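# Clamp all cardboard blanks upright using the ball lever

## Task

Put every cardboard blank upright and squarely aligned between the two pads of the clamp, then close the clamp on the stack by working its ball-ended lever.

## Robot and tools

Robot: two arms. left_arm stands on the +y side (base about (+0.038, +0.289, +0.014) m) and carries a five-finger left hand; right_arm stands on the -y side (base about (-0.002, -0.296, +0.009) m) and carries a right hand. Arm names do not match image sides. A post is fixed to the floor behind the arms. Loose objects may now and then get a small push from outside.

Frame: the scene frame has its origin at table-top height, halfway between the nominal bases; +x points out over the table, +z up. All printed positions (metres), quaternions (wxyz) and targets use it. Readings can be off by a few cm, more at long reach.

Hand point: a spot 0.05 m in front of the palm and 0.15 m out from the wrist face. Its +z runs along the straight fingers (tips reach 0.06-0.07 m beyond it, their centre lines 0.06 m toward -y), +y points out of the palm. On the right hand +x points across the palm away from the thumb; on the left hand +x points toward the thumb. A wrist bracket on the little-finger side sticks out about 0.10 m and can collide.

A row is 28 numbers, each in [-1, 1], always for both arms: left dx, dy, dz, rx, ry, rz, thumb_turn, thumb_bend, index, middle, ring, little, force_limit, speed; then the same 14 for the right arm. The six pose numbers are an offset, not a pose: measured along scene axes from that arm's Hand target as it stood when the action (or move) began; 1.0 equals 0.6 m of travel or 180 degrees of turn; rx, ry, rz form one rotation vector applied about the hand point. Every row in one action counts from that same start, so sending the same offset again in a later action moves further. All-zero pose numbers ask nothing new. The six finger numbers are absolute targets: -1 open/straight, +1 closed (thumb_turn +1 puts the thumb opposite the fingers). force_limit maps -1 to about 0 N and +1 to 10 N at the fingertip (15 N for the two thumb motors). speed rises from near zero at -1 to full at +0.48 and above; full travel takes 0.49 s. For a gentle grip close at speed -0.94 or lower. To keep a hand unchanged, resend the last eight hand numbers actually executed for it (if none yet, its hand_measured plus its hand_force_limit and hand_speed).

execute_actions(actions, cameras): actions is a list of actions; each action is up to 15 rows, one per 1/30 s step; a short action repeats its final row to fill 15 steps. cameras: list of names (cam_high, cam_low, or ["all"]); images come automatically only with an empty actions list.

move(target, speed, blend, blocking, cameras): target is one 28-number row or a list of up to 15 rows; every row's offsets count from the Hand targets at the move's start, not from the previous row. Paths are straight, end together, and are cut off after 10 s. speed is the top path speed in m/s, 0.002 to 4.3 (default 0.25), turning up to twice that in rad/s; one value or one per target. blend (m) rounds corners in a list; 0 stops at each. blocking=false returns after about 0.5 s while motion continues. Moves do not avoid obstacles or the other arm; faster moves lag, stray and hit harder. The result adds a move: line giving the ending (done, off_target, moving, held, fault) and any limits (paced means a pose was clipped, held means a check withheld steps).

wait(seconds 0-3600) lets time pass; stop() brakes a running move; zoom_image(camera, region [x0, y0, x1, y1] pixels, at most 504 by 504) enlarges part of the newest cam_high or cam_low image (both 896x504); show_instructions() shows the reference pages; finished_scene(scene=1) ends the scene irreversibly.

Results: per arm end_effector_position, end_effector_quat_wxyz, Hand target (the last commanded pose after clipping, base of the next offsets), joint positions, velocities (omitted when just noise), torques (raw, offset, noisy; numbers 3 and 4 wrap at ±28 N m), motor temperatures; per hand hand_measured, hand_stopped_by (moving, target, force, stalled, fault), hand_load_n (positive when pushed open; near 0 after a lost grip), hand_force_limit, hand_speed.

Behaviour: each step, commanded orientation is limited to 40 degrees from the measured one. The hand point often rests 1-3 cm (up to 5) short, usually low; a new execute_actions with zero offsets re-asks, otherwise send the remaining gap. Small turns can shift the hand point noticeably. A blocked arm keeps pressing until commanded back past its current position. A closing finger stops at force_limit, or stalls against an obstacle, then locks (holds 15 N or more). To squeeze harder, raise force_limit and send a target more closed than hand_measured; to loosen, send one more open. The thumb and fingers encircle items about 0.035-0.065 m thick, or a handle down to 0.025 m; thumb tip against index pad can pinch light items up to about 0.08 m.

Joint ranges (rad): waist -2.880 to 2.880, shoulder 0.000 to 3.142, elbow 0.000 to 3.019, wrist pitch -1.693 to 1.571, wrist yaw -1.571 to 1.571, wrist roll -2.094 to 2.094.

Avoid: dropping blanks (even slightly), releasing moving parts, anything leaving the table, hard hits on fixed or heavy objects, excessive finger force, and any contact or grip between the two hands (can end the scene). Long holds or stretched pushes heat motors; MOTOR HOT appears near 85 °C and at 100 °C the arm goes limp for 30-60 s. The clamp must stay closed on the upright blanks after the robot lets go.

Each tool is called by a JSON object that holds its "name" and its "arguments".

Reference images:

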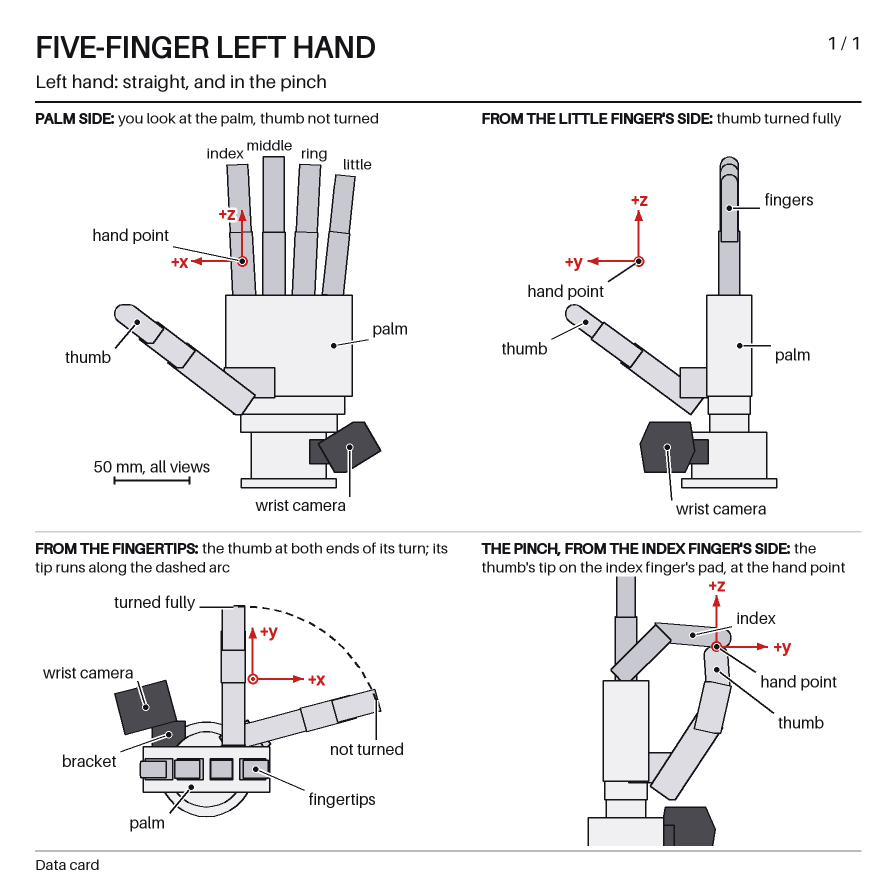

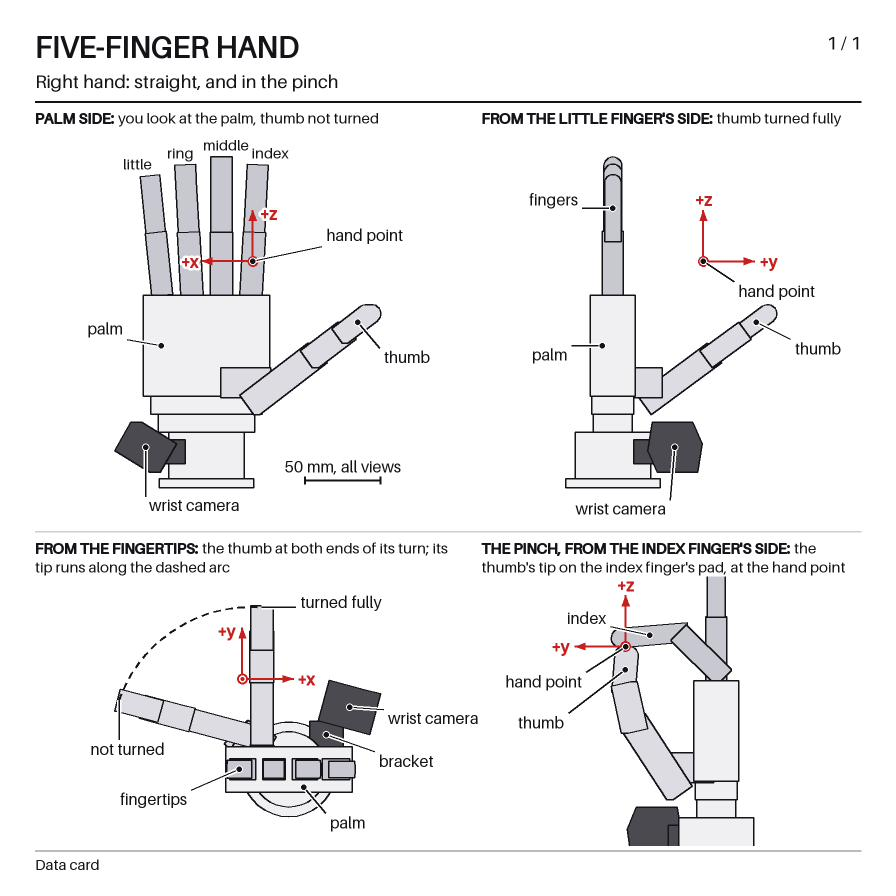

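## Session

{"name": "execute_actions", "arguments": {"actions": []}}

Scene clock: 0.00 s.
left_arm: end_effector_position=(+0.4064, -0.0162, +0.3895) hand_measured=(-1.000, -1.000, -1.000, -1.000, -1.000, -1.000) hand_load_n=(+0.0, +0.0, +0.0, +0.0, +0.0, +0.0) hand_stopped_by=(target, target, target, target, target, target) hand_force_limit=0.00 hand_speed=-0.80 end_effector_quat_wxyz=(+0.504, -0.366, +0.683, -0.382) | right_arm: end_effector_position=(+0.6577, -0.0440, +0.1619) hand_measured=(-1.000, -1.000, -1.000, -1.000, -1.000, -1.000) hand_load_n=(+0.0, +0.0, +0.0, +0.0, +0.0, +0.0) hand_stopped_by=(target, target, target, target, target, target) hand_force_limit=0.00 hand_speed=-0.80 end_effector_quat_wxyz=(+0.277, -0.415, +0.865, +0.045)
Joint positions: left_arm=[-0.924 1.027 1.057 -0.316 -0.776 0.227] | right_arm=[0.247 1.903 1.659 -0.794 -0.207 0.949]
Joint velocities: within noise
Joint torques (N m): no reading
Motor temperatures (°C): left_arm=[26 29 23 24 26 22] | right_arm=[27 21 26 25 28 24]
Heat: left arm: hottest shoulder 29 °C; right arm: hottest wrist yaw 28 °C.
Hand target: left_arm +0.4083, -0.0190, +0.4033; +0.505, -0.369, +0.675, -0.392 | right_arm +0.6644, -0.0425, +0.1699; +0.286, -0.415, +0.863, +0.042

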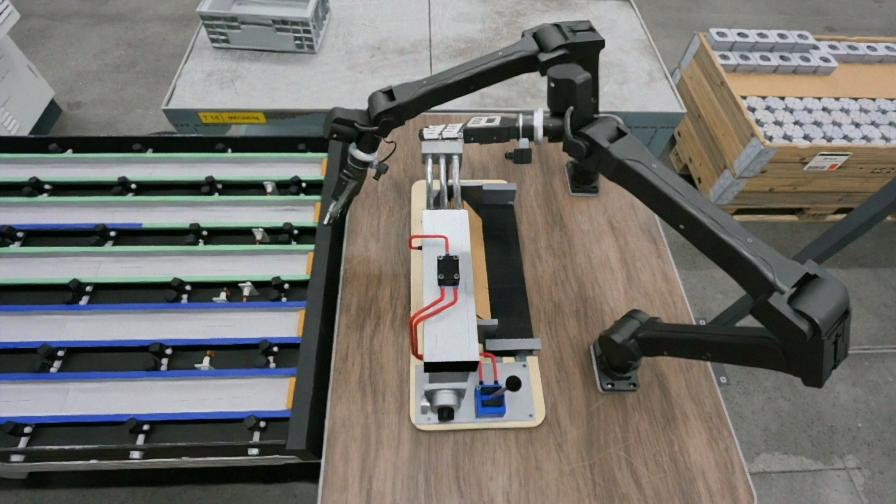

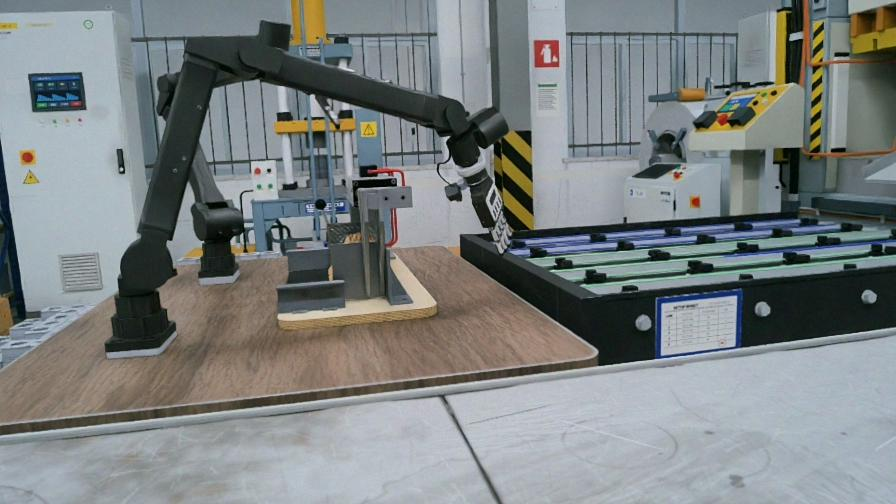

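{"name": "zoom_image", "arguments": {"camera": "cam_high", "region": [390, 120, 570, 440]}}

{"name": "zoom_image", "arguments": {"camera": "cam_low", "region": [260, 150, 530, 350]}}

{"name": "zoom_image", "arguments": {"camera": "cam_high", "region": [400, 330, 560, 440]}}

{"name": "zoom_image", "arguments": {"camera": "cam_high", "region": [400, 120, 560, 240]}}

Scaled by 1.575 from the camera's image (finer frame: 1280x720).

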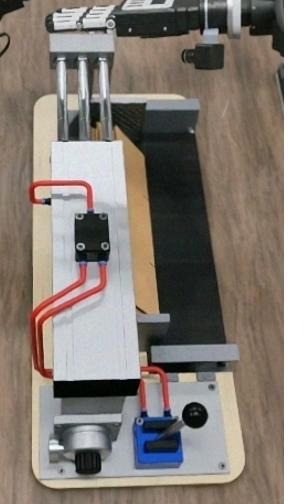

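Scaled by 1.867 from the camera's image (finer frame: 1280x720).

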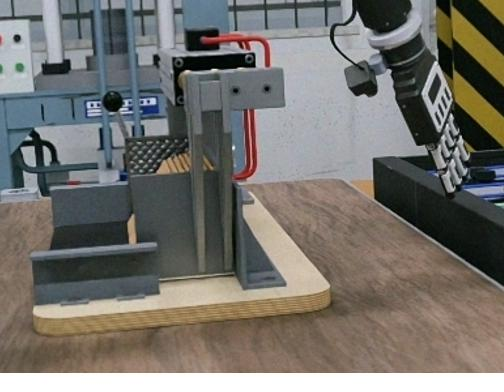

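Scaled by 3.150 from the camera's image (finer frame: 1280x720).

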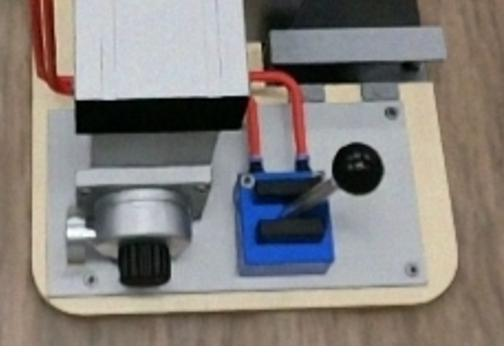

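Scaled by 3.150 from the camera's image (finer frame: 1280x720).

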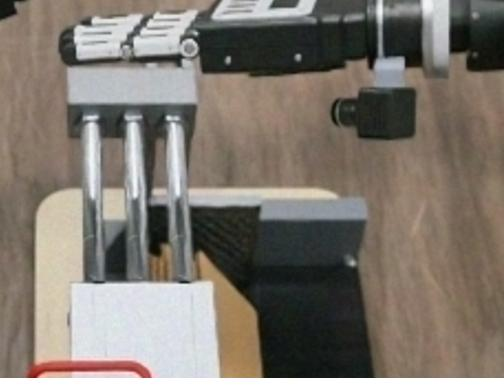

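{"name": "move", "arguments": {"target": [[0,0,0.15,0,0,0,-1,-1,-1,-1,-1,-1,0,-0.8, 0,-0.05,0.2,0,0,0,-1,-1,-1,-1,-1,-1,0,-0.8],[-0.2,0.35,0.25,0,0,0,-1,-1,-1,-1,-1,-1,0,-0.8, -0.3,-0.35,0.3,0,0,0,-1,-1,-1,-1,-1,-1,0,-0.8]], "cameras": ["all"]}}

Scene clock: 4.17 s.
left_arm: end_effector_position=(+0.2902, +0.1852, +0.5360) hand_measured=(-1.000, -1.000, -1.000, -1.000, -1.000, -1.000) hand_load_n=(+0.0, +0.0, +0.0, +0.0, +0.0, +0.0) hand_stopped_by=(target, target, target, target, target, target) hand_force_limit=0.00 hand_speed=-0.80 end_effector_quat_wxyz=(+0.499, -0.368, +0.683, -0.387) | right_arm: end_effector_position=(+0.4878, -0.2552, +0.3521) hand_measured=(-1.000, -1.000, -1.000, -1.000, -1.000, -1.000) hand_load_n=(+0.0, +0.0, +0.0, +0.0, +0.0, +0.0) hand_stopped_by=(target, target, target, target, target, target) hand_force_limit=0.00 hand_speed=-0.80 end_effector_quat_wxyz=(+0.290, -0.410, +0.864, +0.039)
Joint positions: left_arm=[-0.698 0.587 1.294 -0.948 -0.549 0.288] | right_arm=[-0.151 1.398 1.527 -1.244 -0.394 0.596]
Joint torques (N m): left_arm=[2.14 2.37 10.88 1.8 0.17 0.03] | right_arm=[-0.15 -9.47 8.75 0.47 -0.4 0.05]
Heat: left arm: hottest shoulder 29 °C; right arm: hottest wrist yaw 28 °C.
Hand target: left_arm +0.2883, +0.1911, +0.5533; +0.505, -0.369, +0.675, -0.392 | right_arm +0.4845, -0.2526, +0.3501; +0.286, -0.415, +0.863, +0.042
Off the commanded pose: left_arm 0.018 m, 1 deg | right_arm 0.005 m, 1 deg.
move: off_target (left_arm)

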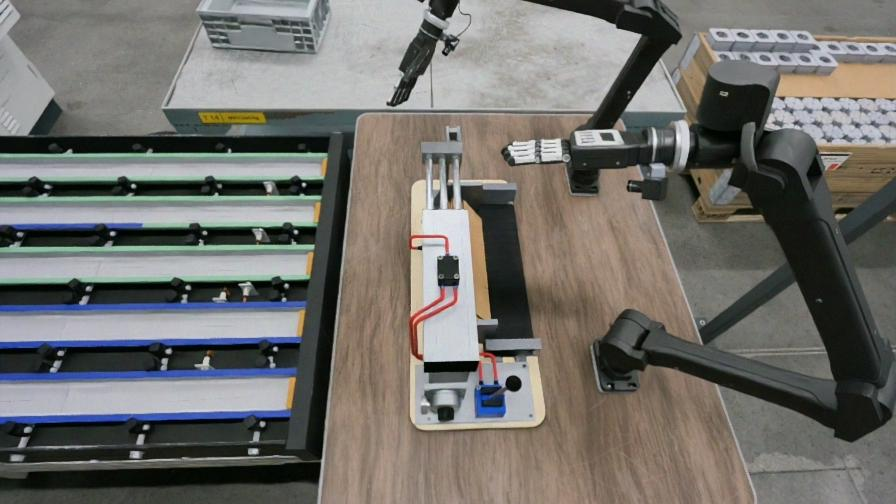

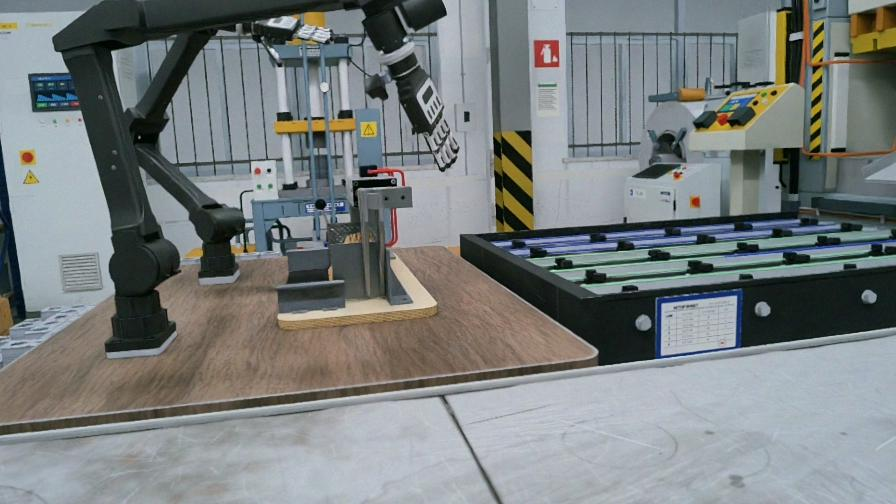

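{"name": "zoom_image", "arguments": {"camera": "cam_low", "region": [265, 160, 445, 340]}}

{"name": "zoom_image", "arguments": {"camera": "cam_high", "region": [400, 110, 560, 270]}}

{"name": "zoom_image", "arguments": {"camera": "cam_high", "region": [400, 260, 560, 440]}}

Scaled by 2.800 from the camera's image (finer frame: 1280x720).

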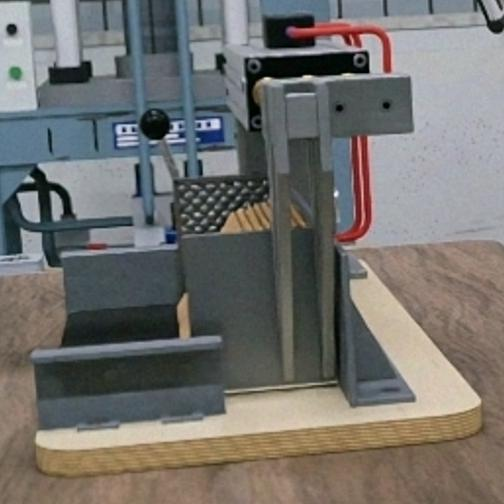

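Scaled by 3.150 from the camera's image (finer frame: 1280x720).

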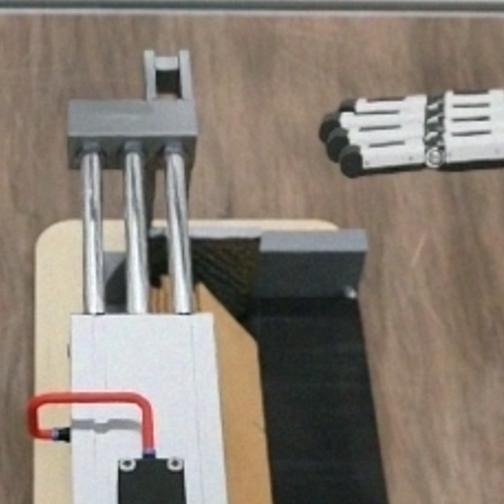

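Scaled by 2.800 from the camera's image (finer frame: 1280x720).

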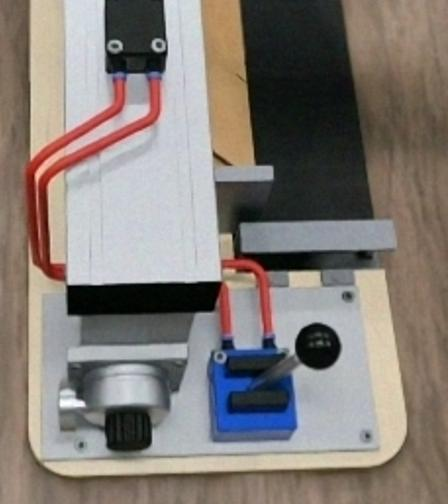

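{"name": "zoom_image", "arguments": {"camera": "cam_high", "region": [455, 180, 505, 230]}}

{"name": "zoom_image", "arguments": {"camera": "cam_high", "region": [450, 225, 530, 345]}}

{"name": "zoom_image", "arguments": {"camera": "cam_low", "region": [320, 200, 420, 320]}}

Scaled by 10.080 from the camera's image (finer frame: 1280x720).

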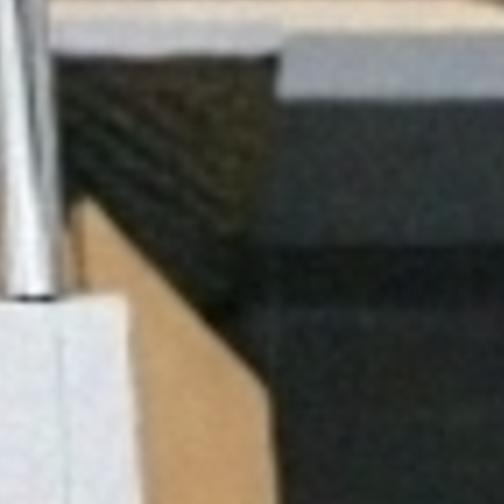

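Scaled by 4.200 from the camera's image (finer frame: 1280x720).

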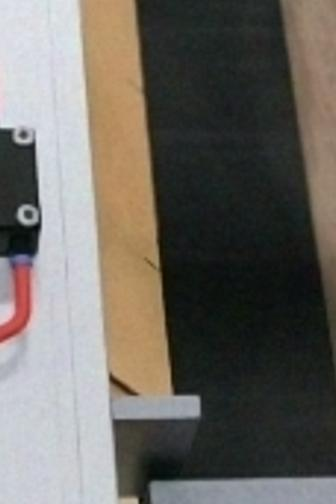

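Scaled by 4.200 from the camera's image (finer frame: 1280x720).

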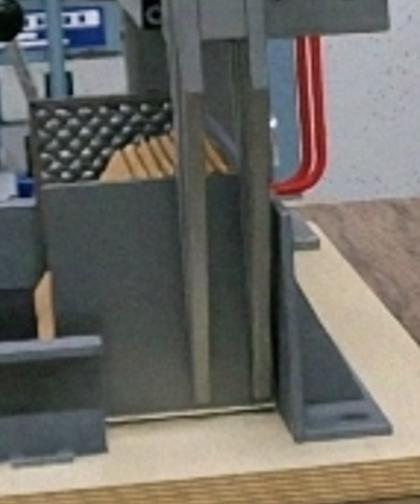

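{"name": "zoom_image", "arguments": {"camera": "cam_low", "region": [325, 222, 385, 252]}}

{"name": "zoom_image", "arguments": {"camera": "cam_low", "region": [275, 240, 345, 310]}}

Scaled by 8.400 from the camera's image (finer frame: 1280x720).

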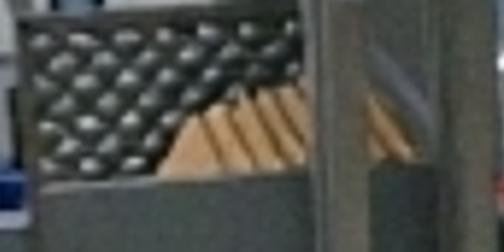

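Scaled by 7.200 from the camera's image (finer frame: 1280x720).

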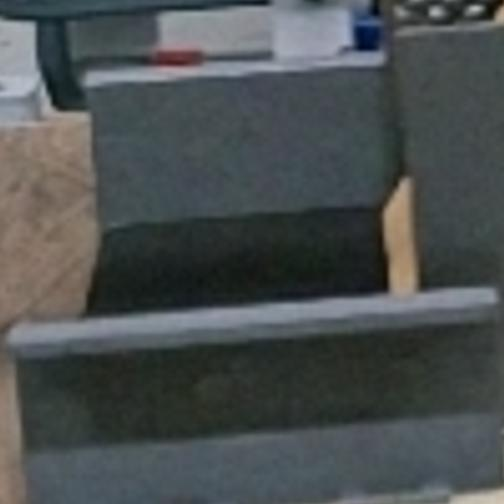

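{"name": "move", "arguments": {"target": [[-0.114,0.015,-0.222,-0.0885,0.28,0.125,1,-1,-1,-1,-1,-1,0,-0.5,-0.441,0.004,0.083,-0.2004,-0.044,0.161,1,-1,-1,-1,-1,-1,0,-0.5]], "cameras": ["all"]}}

Scene clock: 14.93 s.
left_arm: end_effector_position=(+0.2197, +0.1991, +0.4152) hand_measured=(+1.000, -1.000, -1.000, -1.000, -1.000, -1.000) hand_load_n=(+0.0, +0.0, -0.5, +0.0, -0.5, +0.0) hand_stopped_by=(target, target, target, target, target, target) hand_force_limit=0.00 hand_speed=-0.50 end_effector_quat_wxyz=(-0.184, +0.676, -0.690, +0.182) | right_arm: end_effector_position=(+0.2220, -0.2506, +0.4028) hand_measured=(+1.000, -1.000, -1.000, -1.000, -1.000, -1.000) hand_load_n=(+0.0, +0.0, +0.0, +0.0, +0.0, +0.0) hand_stopped_by=(target, target, target, target, target, target) hand_force_limit=0.00 hand_speed=-0.50 end_effector_quat_wxyz=(-0.190, +0.676, -0.687, +0.187)
Joint positions: left_arm=[-0.379 0.786 1.395 -1.692 -0.198 -0.338] | right_arm=[0.112 0.822 1.376 -1.587 0.041 0.085]
Joint torques (N m): left_arm=[1.96 -0.03 8.9 1.01 0.11 -0.16] | right_arm=[0.09 -0.97 7.82 0.61 0.13 -0.03]
Motor temperatures (°C): left_arm=[26 29 28 24 25 22] | right_arm=[27 22 29 25 28 24]
Heat: left arm: hottest shoulder 29 °C; right arm: hottest elbow 29 °C.
Hand target: left_arm +0.2199, +0.2001, +0.4201; -0.183, +0.683, -0.683, +0.183 | right_arm +0.2197, -0.2502, +0.3998; -0.183, +0.683, -0.683, +0.183
Off the commanded pose: left_arm 0.005 m, 1 deg | right_arm 0.004 m, 1 deg.
move: done

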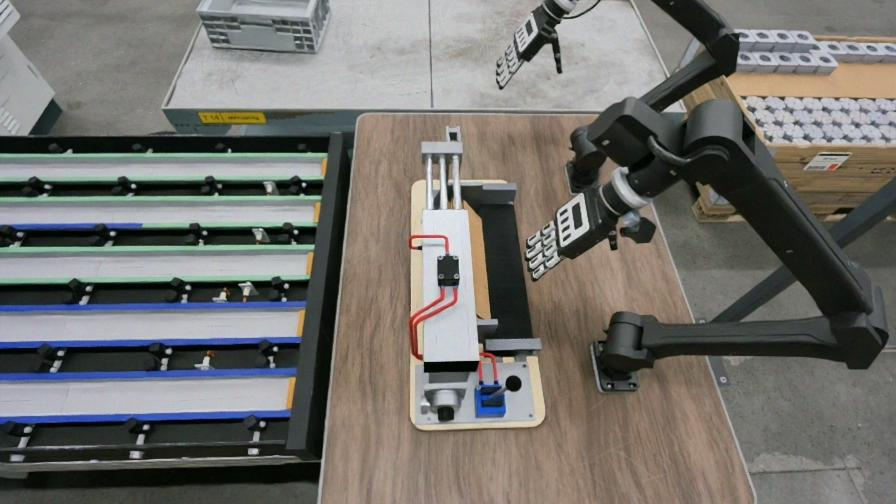

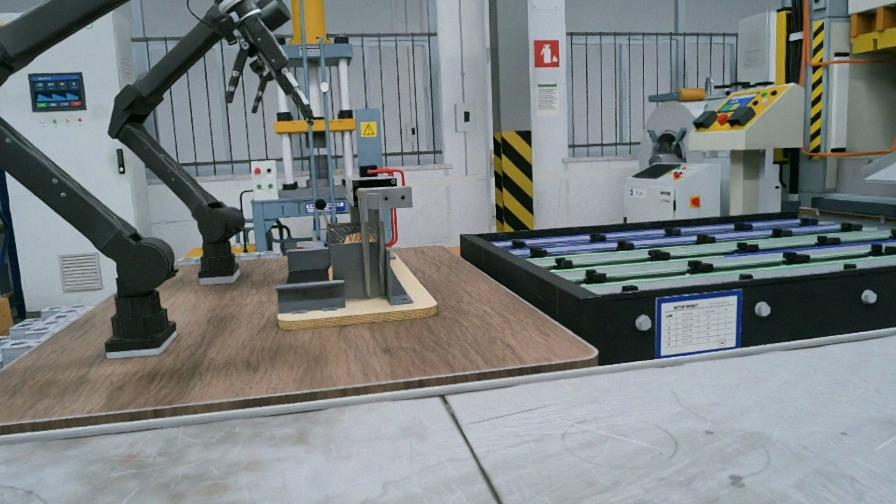

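{"name": "zoom_image", "arguments": {"camera": "cam_high", "region": [480, 0, 680, 300]}}

{"name": "zoom_image", "arguments": {"camera": "cam_low", "region": [200, 0, 400, 130]}}

Scaled by 1.680 from the camera's image (finer frame: 1280x720).

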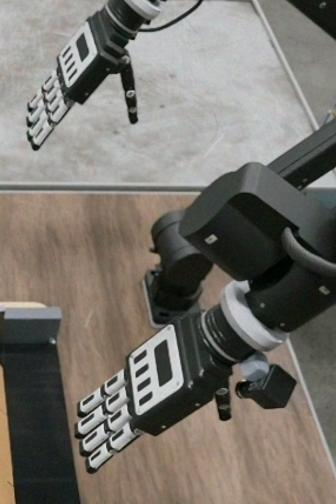

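Scaled by 2.520 from the camera's image (finer frame: 1280x720).

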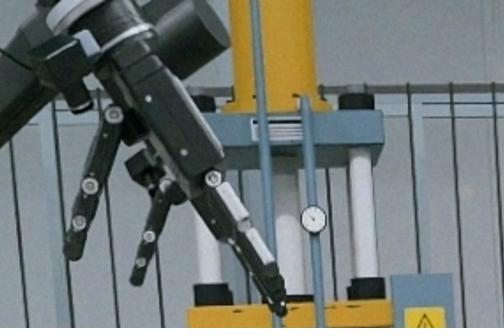

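{"name": "move", "arguments": {"target": [[-0.083,-0.117,-0.367,0,0,0,1,-1,-1,-1,-1,-1,0,-0.5,-0.083,0.367,-0.333,0,0,0,1,-1,-1,-1,-1,-1,0,-0.5]], "cameras": ["all"]}}

Scene clock: 19.90 s.
left_arm: end_effector_position=(+0.1700, +0.1331, +0.2035) hand_measured=(+1.000, -1.000, -1.000, -1.000, -1.000, -1.000) hand_load_n=(+0.0, +0.0, +0.0, +0.0, +0.0, +0.0) hand_stopped_by=(target, target, target, target, target, target) hand_force_limit=0.00 hand_speed=-0.50 end_effector_quat_wxyz=(-0.183, +0.683, -0.683, +0.181) | right_arm: end_effector_position=(+0.1681, -0.0348, +0.1981) hand_measured=(+1.000, -1.000, -1.000, -1.000, -1.000, -1.000) hand_load_n=(+0.0, +0.0, +0.0, +0.0, +0.0, +0.0) hand_stopped_by=(target, target, target, target, target, target) hand_force_limit=0.00 hand_speed=-0.50 end_effector_quat_wxyz=(-0.175, +0.687, -0.681, +0.184)
Joint positions: left_arm=[-0.928 0.616 0.756 -1.393 -0.42 -0.889] | right_arm=[1.103 0.977 0.919 -1.259 0.452 1.004]
Joint torques (N m): left_arm=[0.62 0.97 8.24 1.58 -0.43 -0.16] | right_arm=[-0.15 -3.6 8.9 0.94 0.44 0.13]
Heat: left arm: hottest shoulder 29 °C; right arm: hottest elbow 29 °C.
Hand target: left_arm +0.1701, +0.1298, +0.2000; -0.183, +0.683, -0.683, +0.183 | right_arm +0.1700, -0.0300, +0.2000; -0.183, +0.683, -0.683, +0.183
Off the commanded pose: left_arm 0.005 m, 0 deg | right_arm 0.006 m, 1 deg.
move: done

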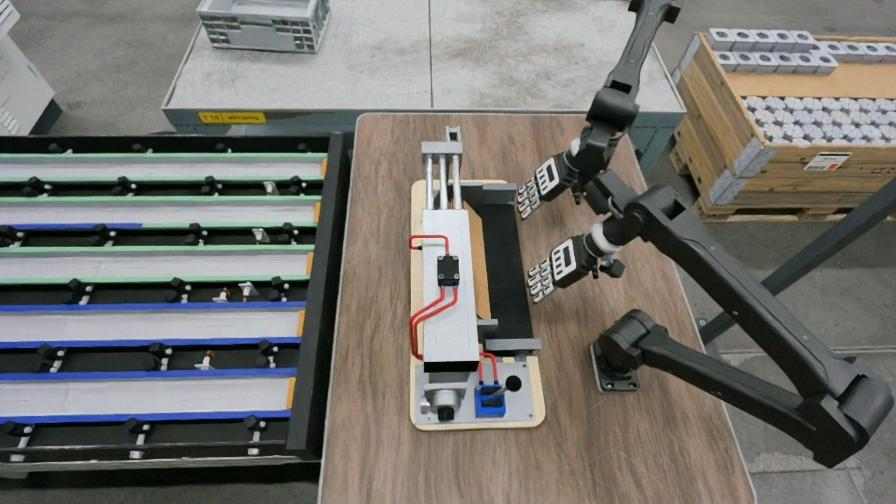

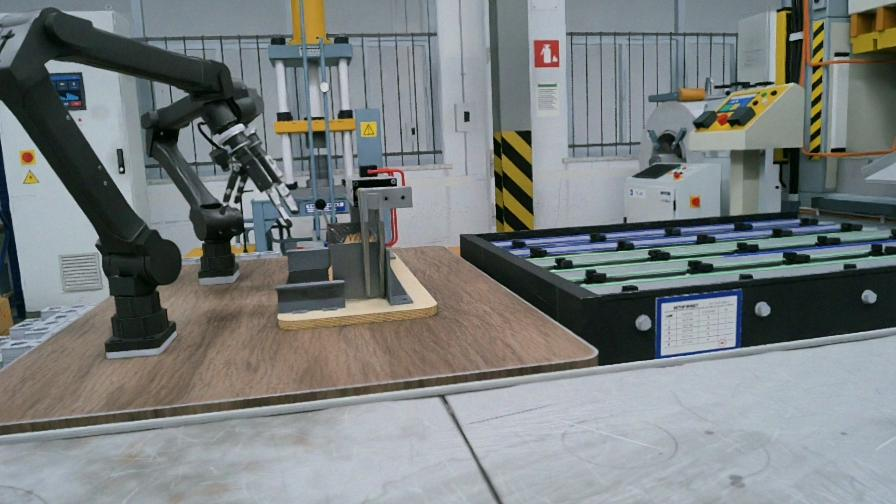

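{"name": "zoom_image", "arguments": {"camera": "cam_high", "region": [450, 150, 650, 350]}}

{"name": "zoom_image", "arguments": {"camera": "cam_low", "region": [200, 110, 440, 330]}}

Scaled by 2.520 from the camera's image (finer frame: 1280x720).

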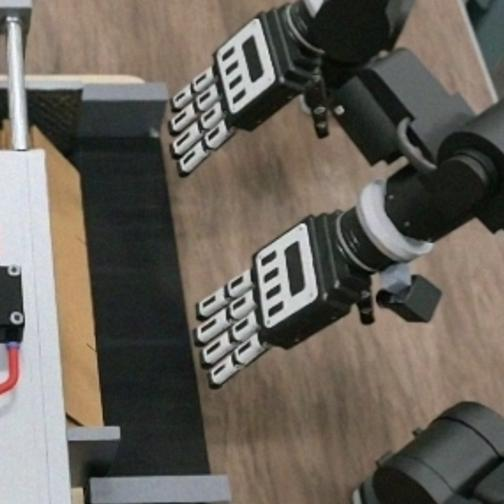

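Scaled by 2.100 from the camera's image (finer frame: 1280x720).

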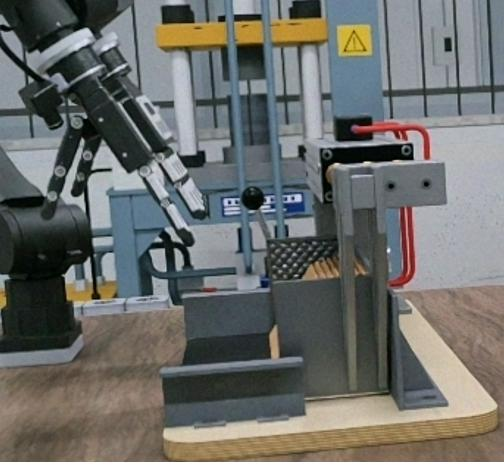

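{"name": "move", "arguments": {"target": [[0.01,0,-0.2083,0,0,0,1,-1,-1,-1,-1,-1,0,-0.5,0.023,0,-0.2083,0,0,0,1,-1,-1,-1,-1,-1,0,-0.5]], "speed": 0.12, "cameras": ["all"]}}

{"name": "zoom_image", "arguments": {"camera": "cam_high", "region": [450, 150, 650, 350]}}

{"name": "zoom_image", "arguments": {"camera": "cam_low", "region": [240, 180, 440, 330]}}

Scene clock: 22.50 s.
left_arm: end_effector_position=(+0.1752, +0.1279, +0.0798) hand_measured=(+1.000, -1.000, -1.000, -1.000, -1.000, -1.000) hand_load_n=(+0.0, +0.0, +0.0, +0.0, +0.0, +0.0) hand_stopped_by=(target, target, target, target, target, target) hand_force_limit=0.00 hand_speed=-0.50 end_effector_quat_wxyz=(-0.182, +0.682, -0.683, +0.186) | right_arm: end_effector_position=(+0.1806, -0.0312, +0.0762) hand_measured=(+1.000, -1.000, -1.000, -1.000, -1.000, -1.000) hand_load_n=(+0.0, +0.0, +0.0, +0.0, +0.0, +0.0) hand_stopped_by=(target, target, target, target, target, target) hand_force_limit=0.00 hand_speed=-0.50 end_effector_quat_wxyz=(-0.181, +0.684, -0.683, +0.183)
Joint positions: left_arm=[-0.921 0.649 0.437 -1.028 -0.419 -0.878] | right_arm=[1.071 1.085 0.653 -0.857 0.445 0.975]
Joint torques (N m): left_arm=[2.02 0.67 8.1 1.57 -0.1 0] | right_arm=[-1.14 -3.72 7.97 0.98 0.25 -0.04]
Heat: left arm: hottest shoulder 29 °C; right arm: hottest elbow 29 °C.
Hand target: left_arm +0.1761, +0.1299, +0.0749; -0.183, +0.683, -0.683, +0.183 | right_arm +0.1838, -0.0301, +0.0750; -0.183, +0.683, -0.683, +0.183
Off the commanded pose: left_arm 0.005 m, 0 deg | right_arm 0.004 m, 0 deg.
move: done

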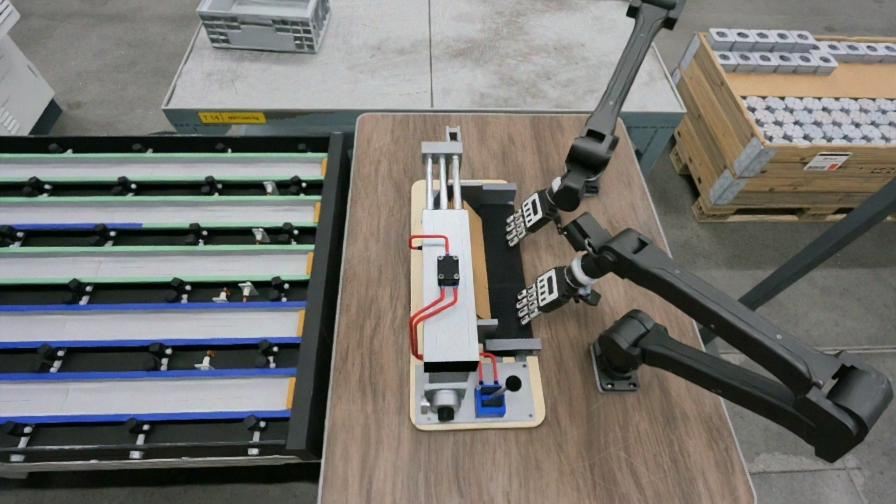

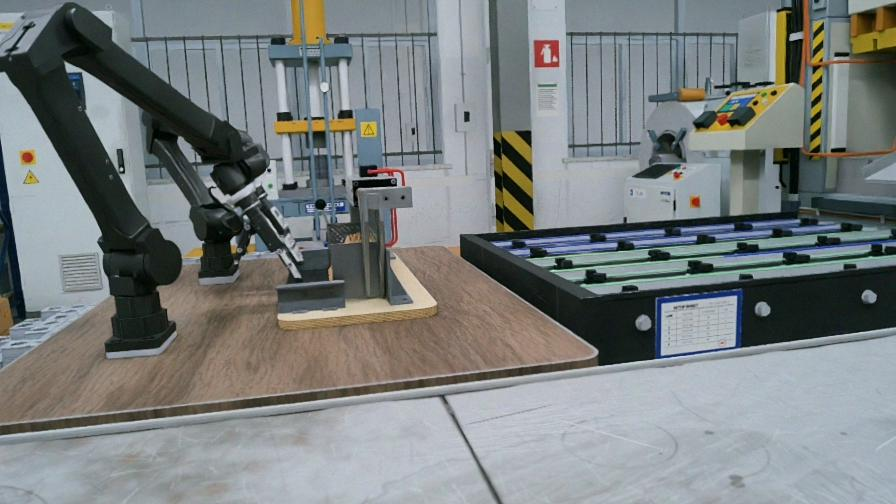

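Scaled by 2.520 from the camera's image (finer frame: 1280x720).

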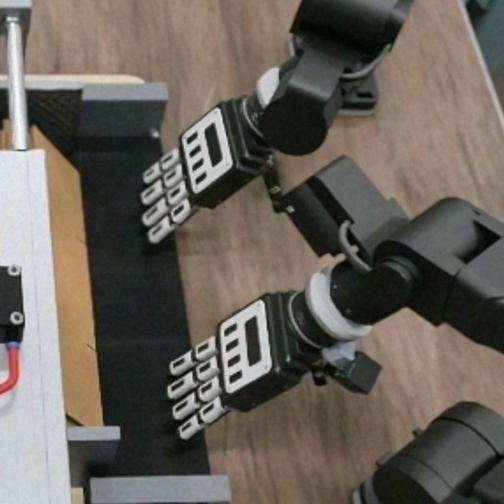

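Scaled by 2.520 from the camera's image (finer frame: 1280x720).

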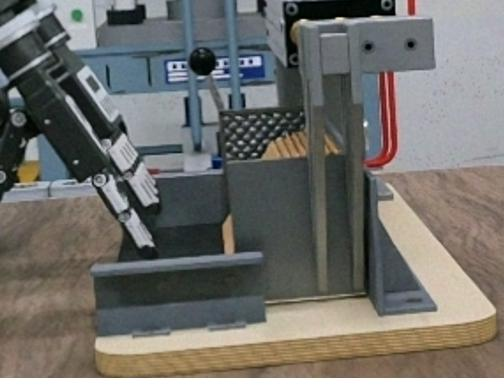

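{"name": "move", "arguments": {"target": [[0.083,0,-0.015,0,0,0,1,-1,-1,-1,-1,-1,0,-0.5,0.095,0,-0.012,0,0,0,1,-1,-1,-1,-1,-1,0,-0.5]], "speed": 0.06, "cameras": ["all"]}}

{"name": "zoom_image", "arguments": {"camera": "cam_high", "region": [450, 170, 570, 350]}}

{"name": "zoom_image", "arguments": {"camera": "cam_low", "region": [280, 210, 420, 320]}}

Scene clock: 24.53 s.
left_arm: end_effector_position=(+0.2205, +0.1319, +0.0632) hand_measured=(+1.000, -1.000, -1.000, -1.000, -1.000, -1.000) hand_load_n=(+0.0, +0.0, +0.0, +0.0, +0.0, +0.0) hand_stopped_by=(target, target, target, target, target, target) hand_force_limit=0.00 hand_speed=-0.50 end_effector_quat_wxyz=(-0.182, +0.683, -0.685, +0.178) | right_arm: end_effector_position=(+0.2256, -0.0432, +0.0575) hand_measured=(+1.000, -1.000, -1.000, -1.000, -1.000, -1.000) hand_load_n=(+0.0, +0.0, +0.0, -2.0, +0.0, +0.0) hand_stopped_by=(target, target, target, target, target, target) hand_force_limit=0.00 hand_speed=-0.50 end_effector_quat_wxyz=(-0.166, +0.689, -0.682, +0.184)
Joint positions: left_arm=[-0.71 0.785 0.437 -0.831 -0.342 -0.667] | right_arm=[0.913 1.176 0.664 -0.742 0.393 0.808]
Joint torques (N m): left_arm=[1.79 -0.56 9.05 1.73 -0.01 -0.01] | right_arm=[-1.26 -4.01 10.43 1.2 0.27 0.01]
Heat: left arm: hottest shoulder 29 °C; right arm: hottest elbow 29 °C.
Hand target: left_arm +0.2258, +0.1299, +0.0659; -0.183, +0.683, -0.683, +0.183 | right_arm +0.2409, -0.0300, +0.0678; -0.183, +0.683, -0.683, +0.183
Off the commanded pose: left_arm 0.006 m, 1 deg | right_arm 0.023 m, 2 deg.
move: off_target (right_arm)

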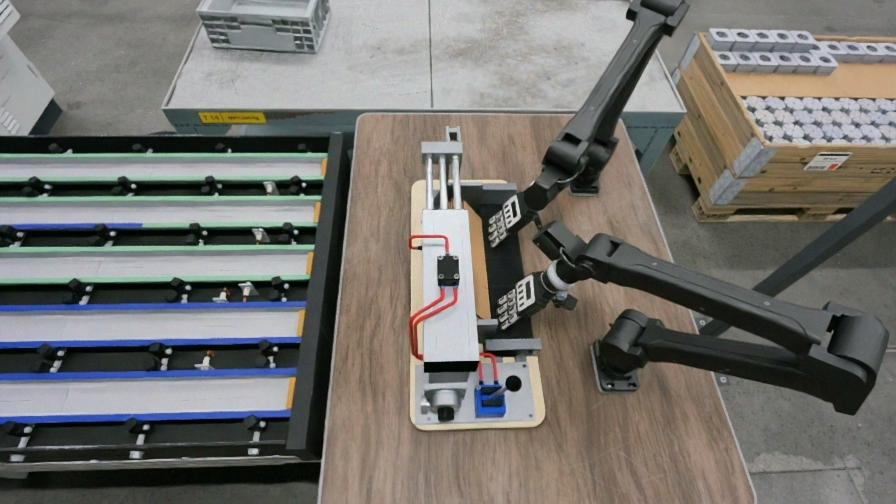

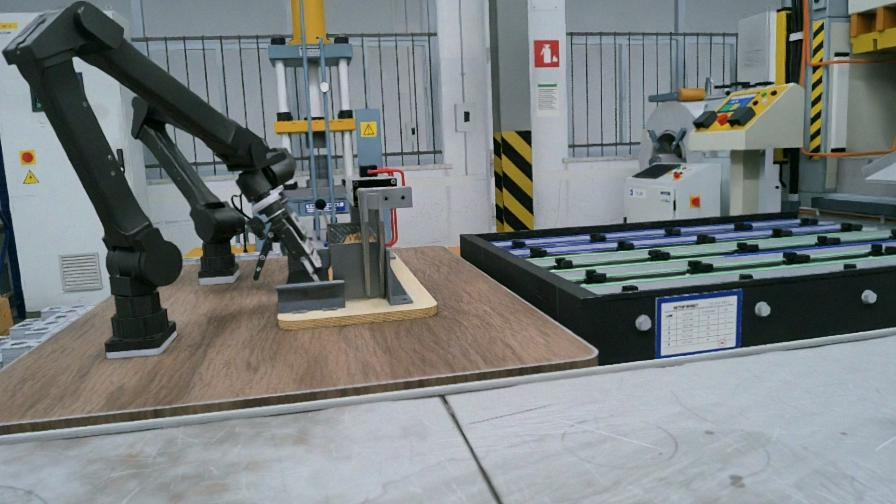

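Scaled by 2.800 from the camera's image (finer frame: 1280x720).

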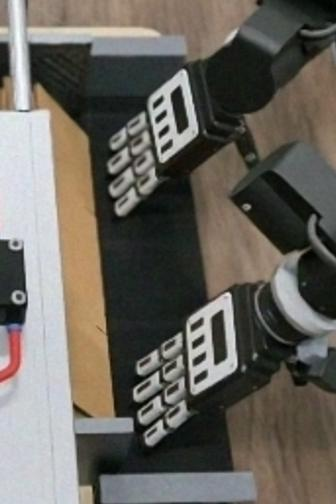

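Scaled by 3.600 from the camera's image (finer frame: 1280x720).

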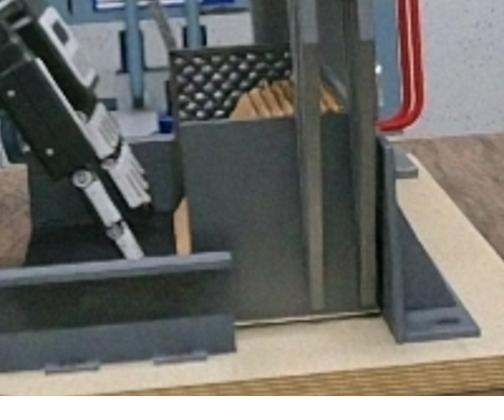

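{"name": "move", "arguments": {"target": [[0.017,0,0.005,0,0,0,1,-1,-1,-1,-1,-1,0,-0.5,0.017,0.012,0.017,0,0,0,1,-1,-1,-1,-1,-1,0,-0.5]], "speed": 0.06, "cameras": ["all"]}}

{"name": "zoom_image", "arguments": {"camera": "cam_high", "region": [450, 170, 570, 350]}}

{"name": "zoom_image", "arguments": {"camera": "cam_low", "region": [280, 210, 420, 320]}}

Scene clock: 25.63 s.
left_arm: end_effector_position=(+0.2251, +0.1363, +0.0590) hand_measured=(+1.000, -1.000, -1.000, -1.000, -1.000, -1.000) hand_load_n=(+0.0, +0.0, +0.0, +0.0, +0.0, +0.0) hand_stopped_by=(target, target, target, target, target, target) hand_force_limit=0.00 hand_speed=-0.50 end_effector_quat_wxyz=(-0.181, +0.683, -0.687, +0.170) | right_arm: end_effector_position=(+0.2403, -0.0318, +0.0680) hand_measured=(+1.000, -1.000, -1.000, -1.000, -1.000, -1.000) hand_load_n=(+0.0, +0.0, +0.0, +0.0, +0.0, +0.0) hand_stopped_by=(target, target, target, target, target, target) hand_force_limit=0.00 hand_speed=-0.50 end_effector_quat_wxyz=(-0.175, +0.685, -0.683, +0.183)
Joint positions: left_arm=[-0.676 0.808 0.437 -0.814 -0.329 -0.634] | right_arm=[0.901 1.2 0.71 -0.742 0.392 0.799]
Joint torques (N m): left_arm=[1.96 -0.97 10.24 1.69 0 0.03] | right_arm=[-1.08 -4.72 10.48 0.53 0.2 -0.04]
Heat: left arm: hottest shoulder 29 °C; right arm: hottest elbow 29 °C.
Hand target: left_arm +0.2361, +0.1299, +0.0689; -0.183, +0.683, -0.683, +0.183 | right_arm +0.2511, -0.0228, +0.0780; -0.183, +0.683, -0.683, +0.183
Off the commanded pose: left_arm 0.016 m, 2 deg | right_arm 0.017 m, 1 deg.
move: off_target (left_arm, right_arm)

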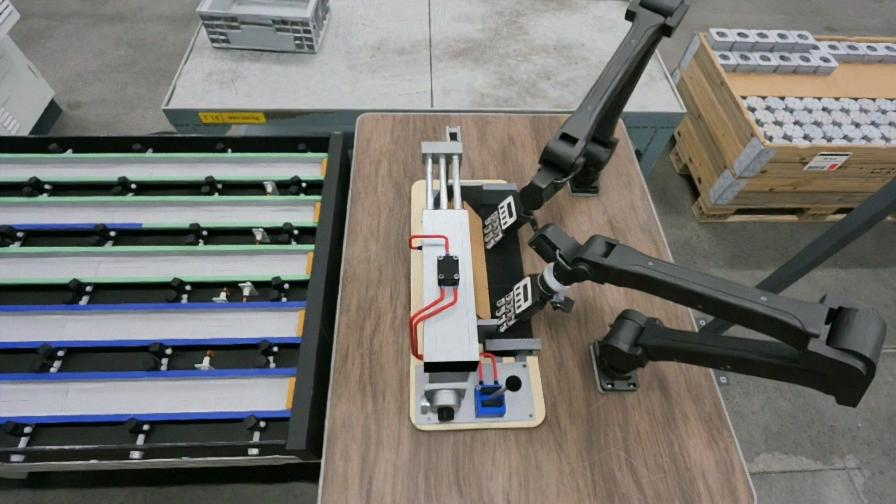

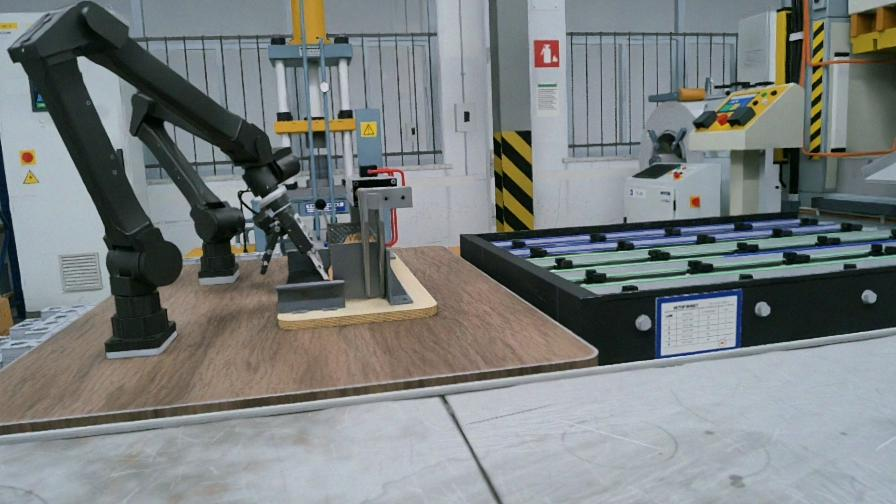

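Scaled by 2.800 from the camera's image (finer frame: 1280x720).

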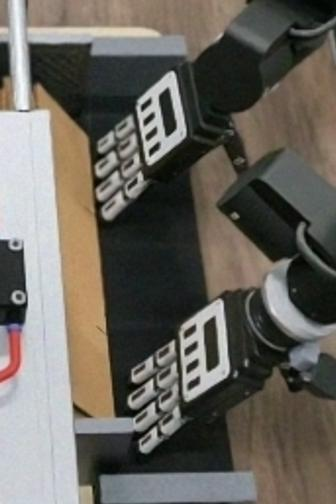

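Scaled by 3.600 from the camera's image (finer frame: 1280x720).

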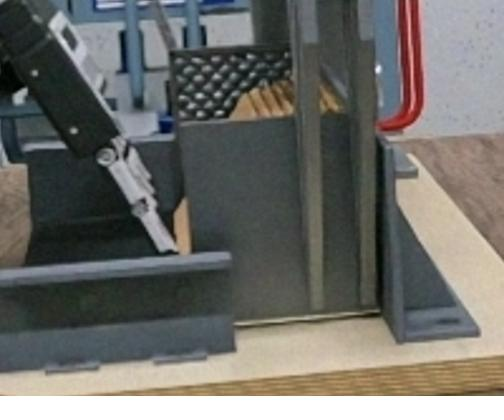

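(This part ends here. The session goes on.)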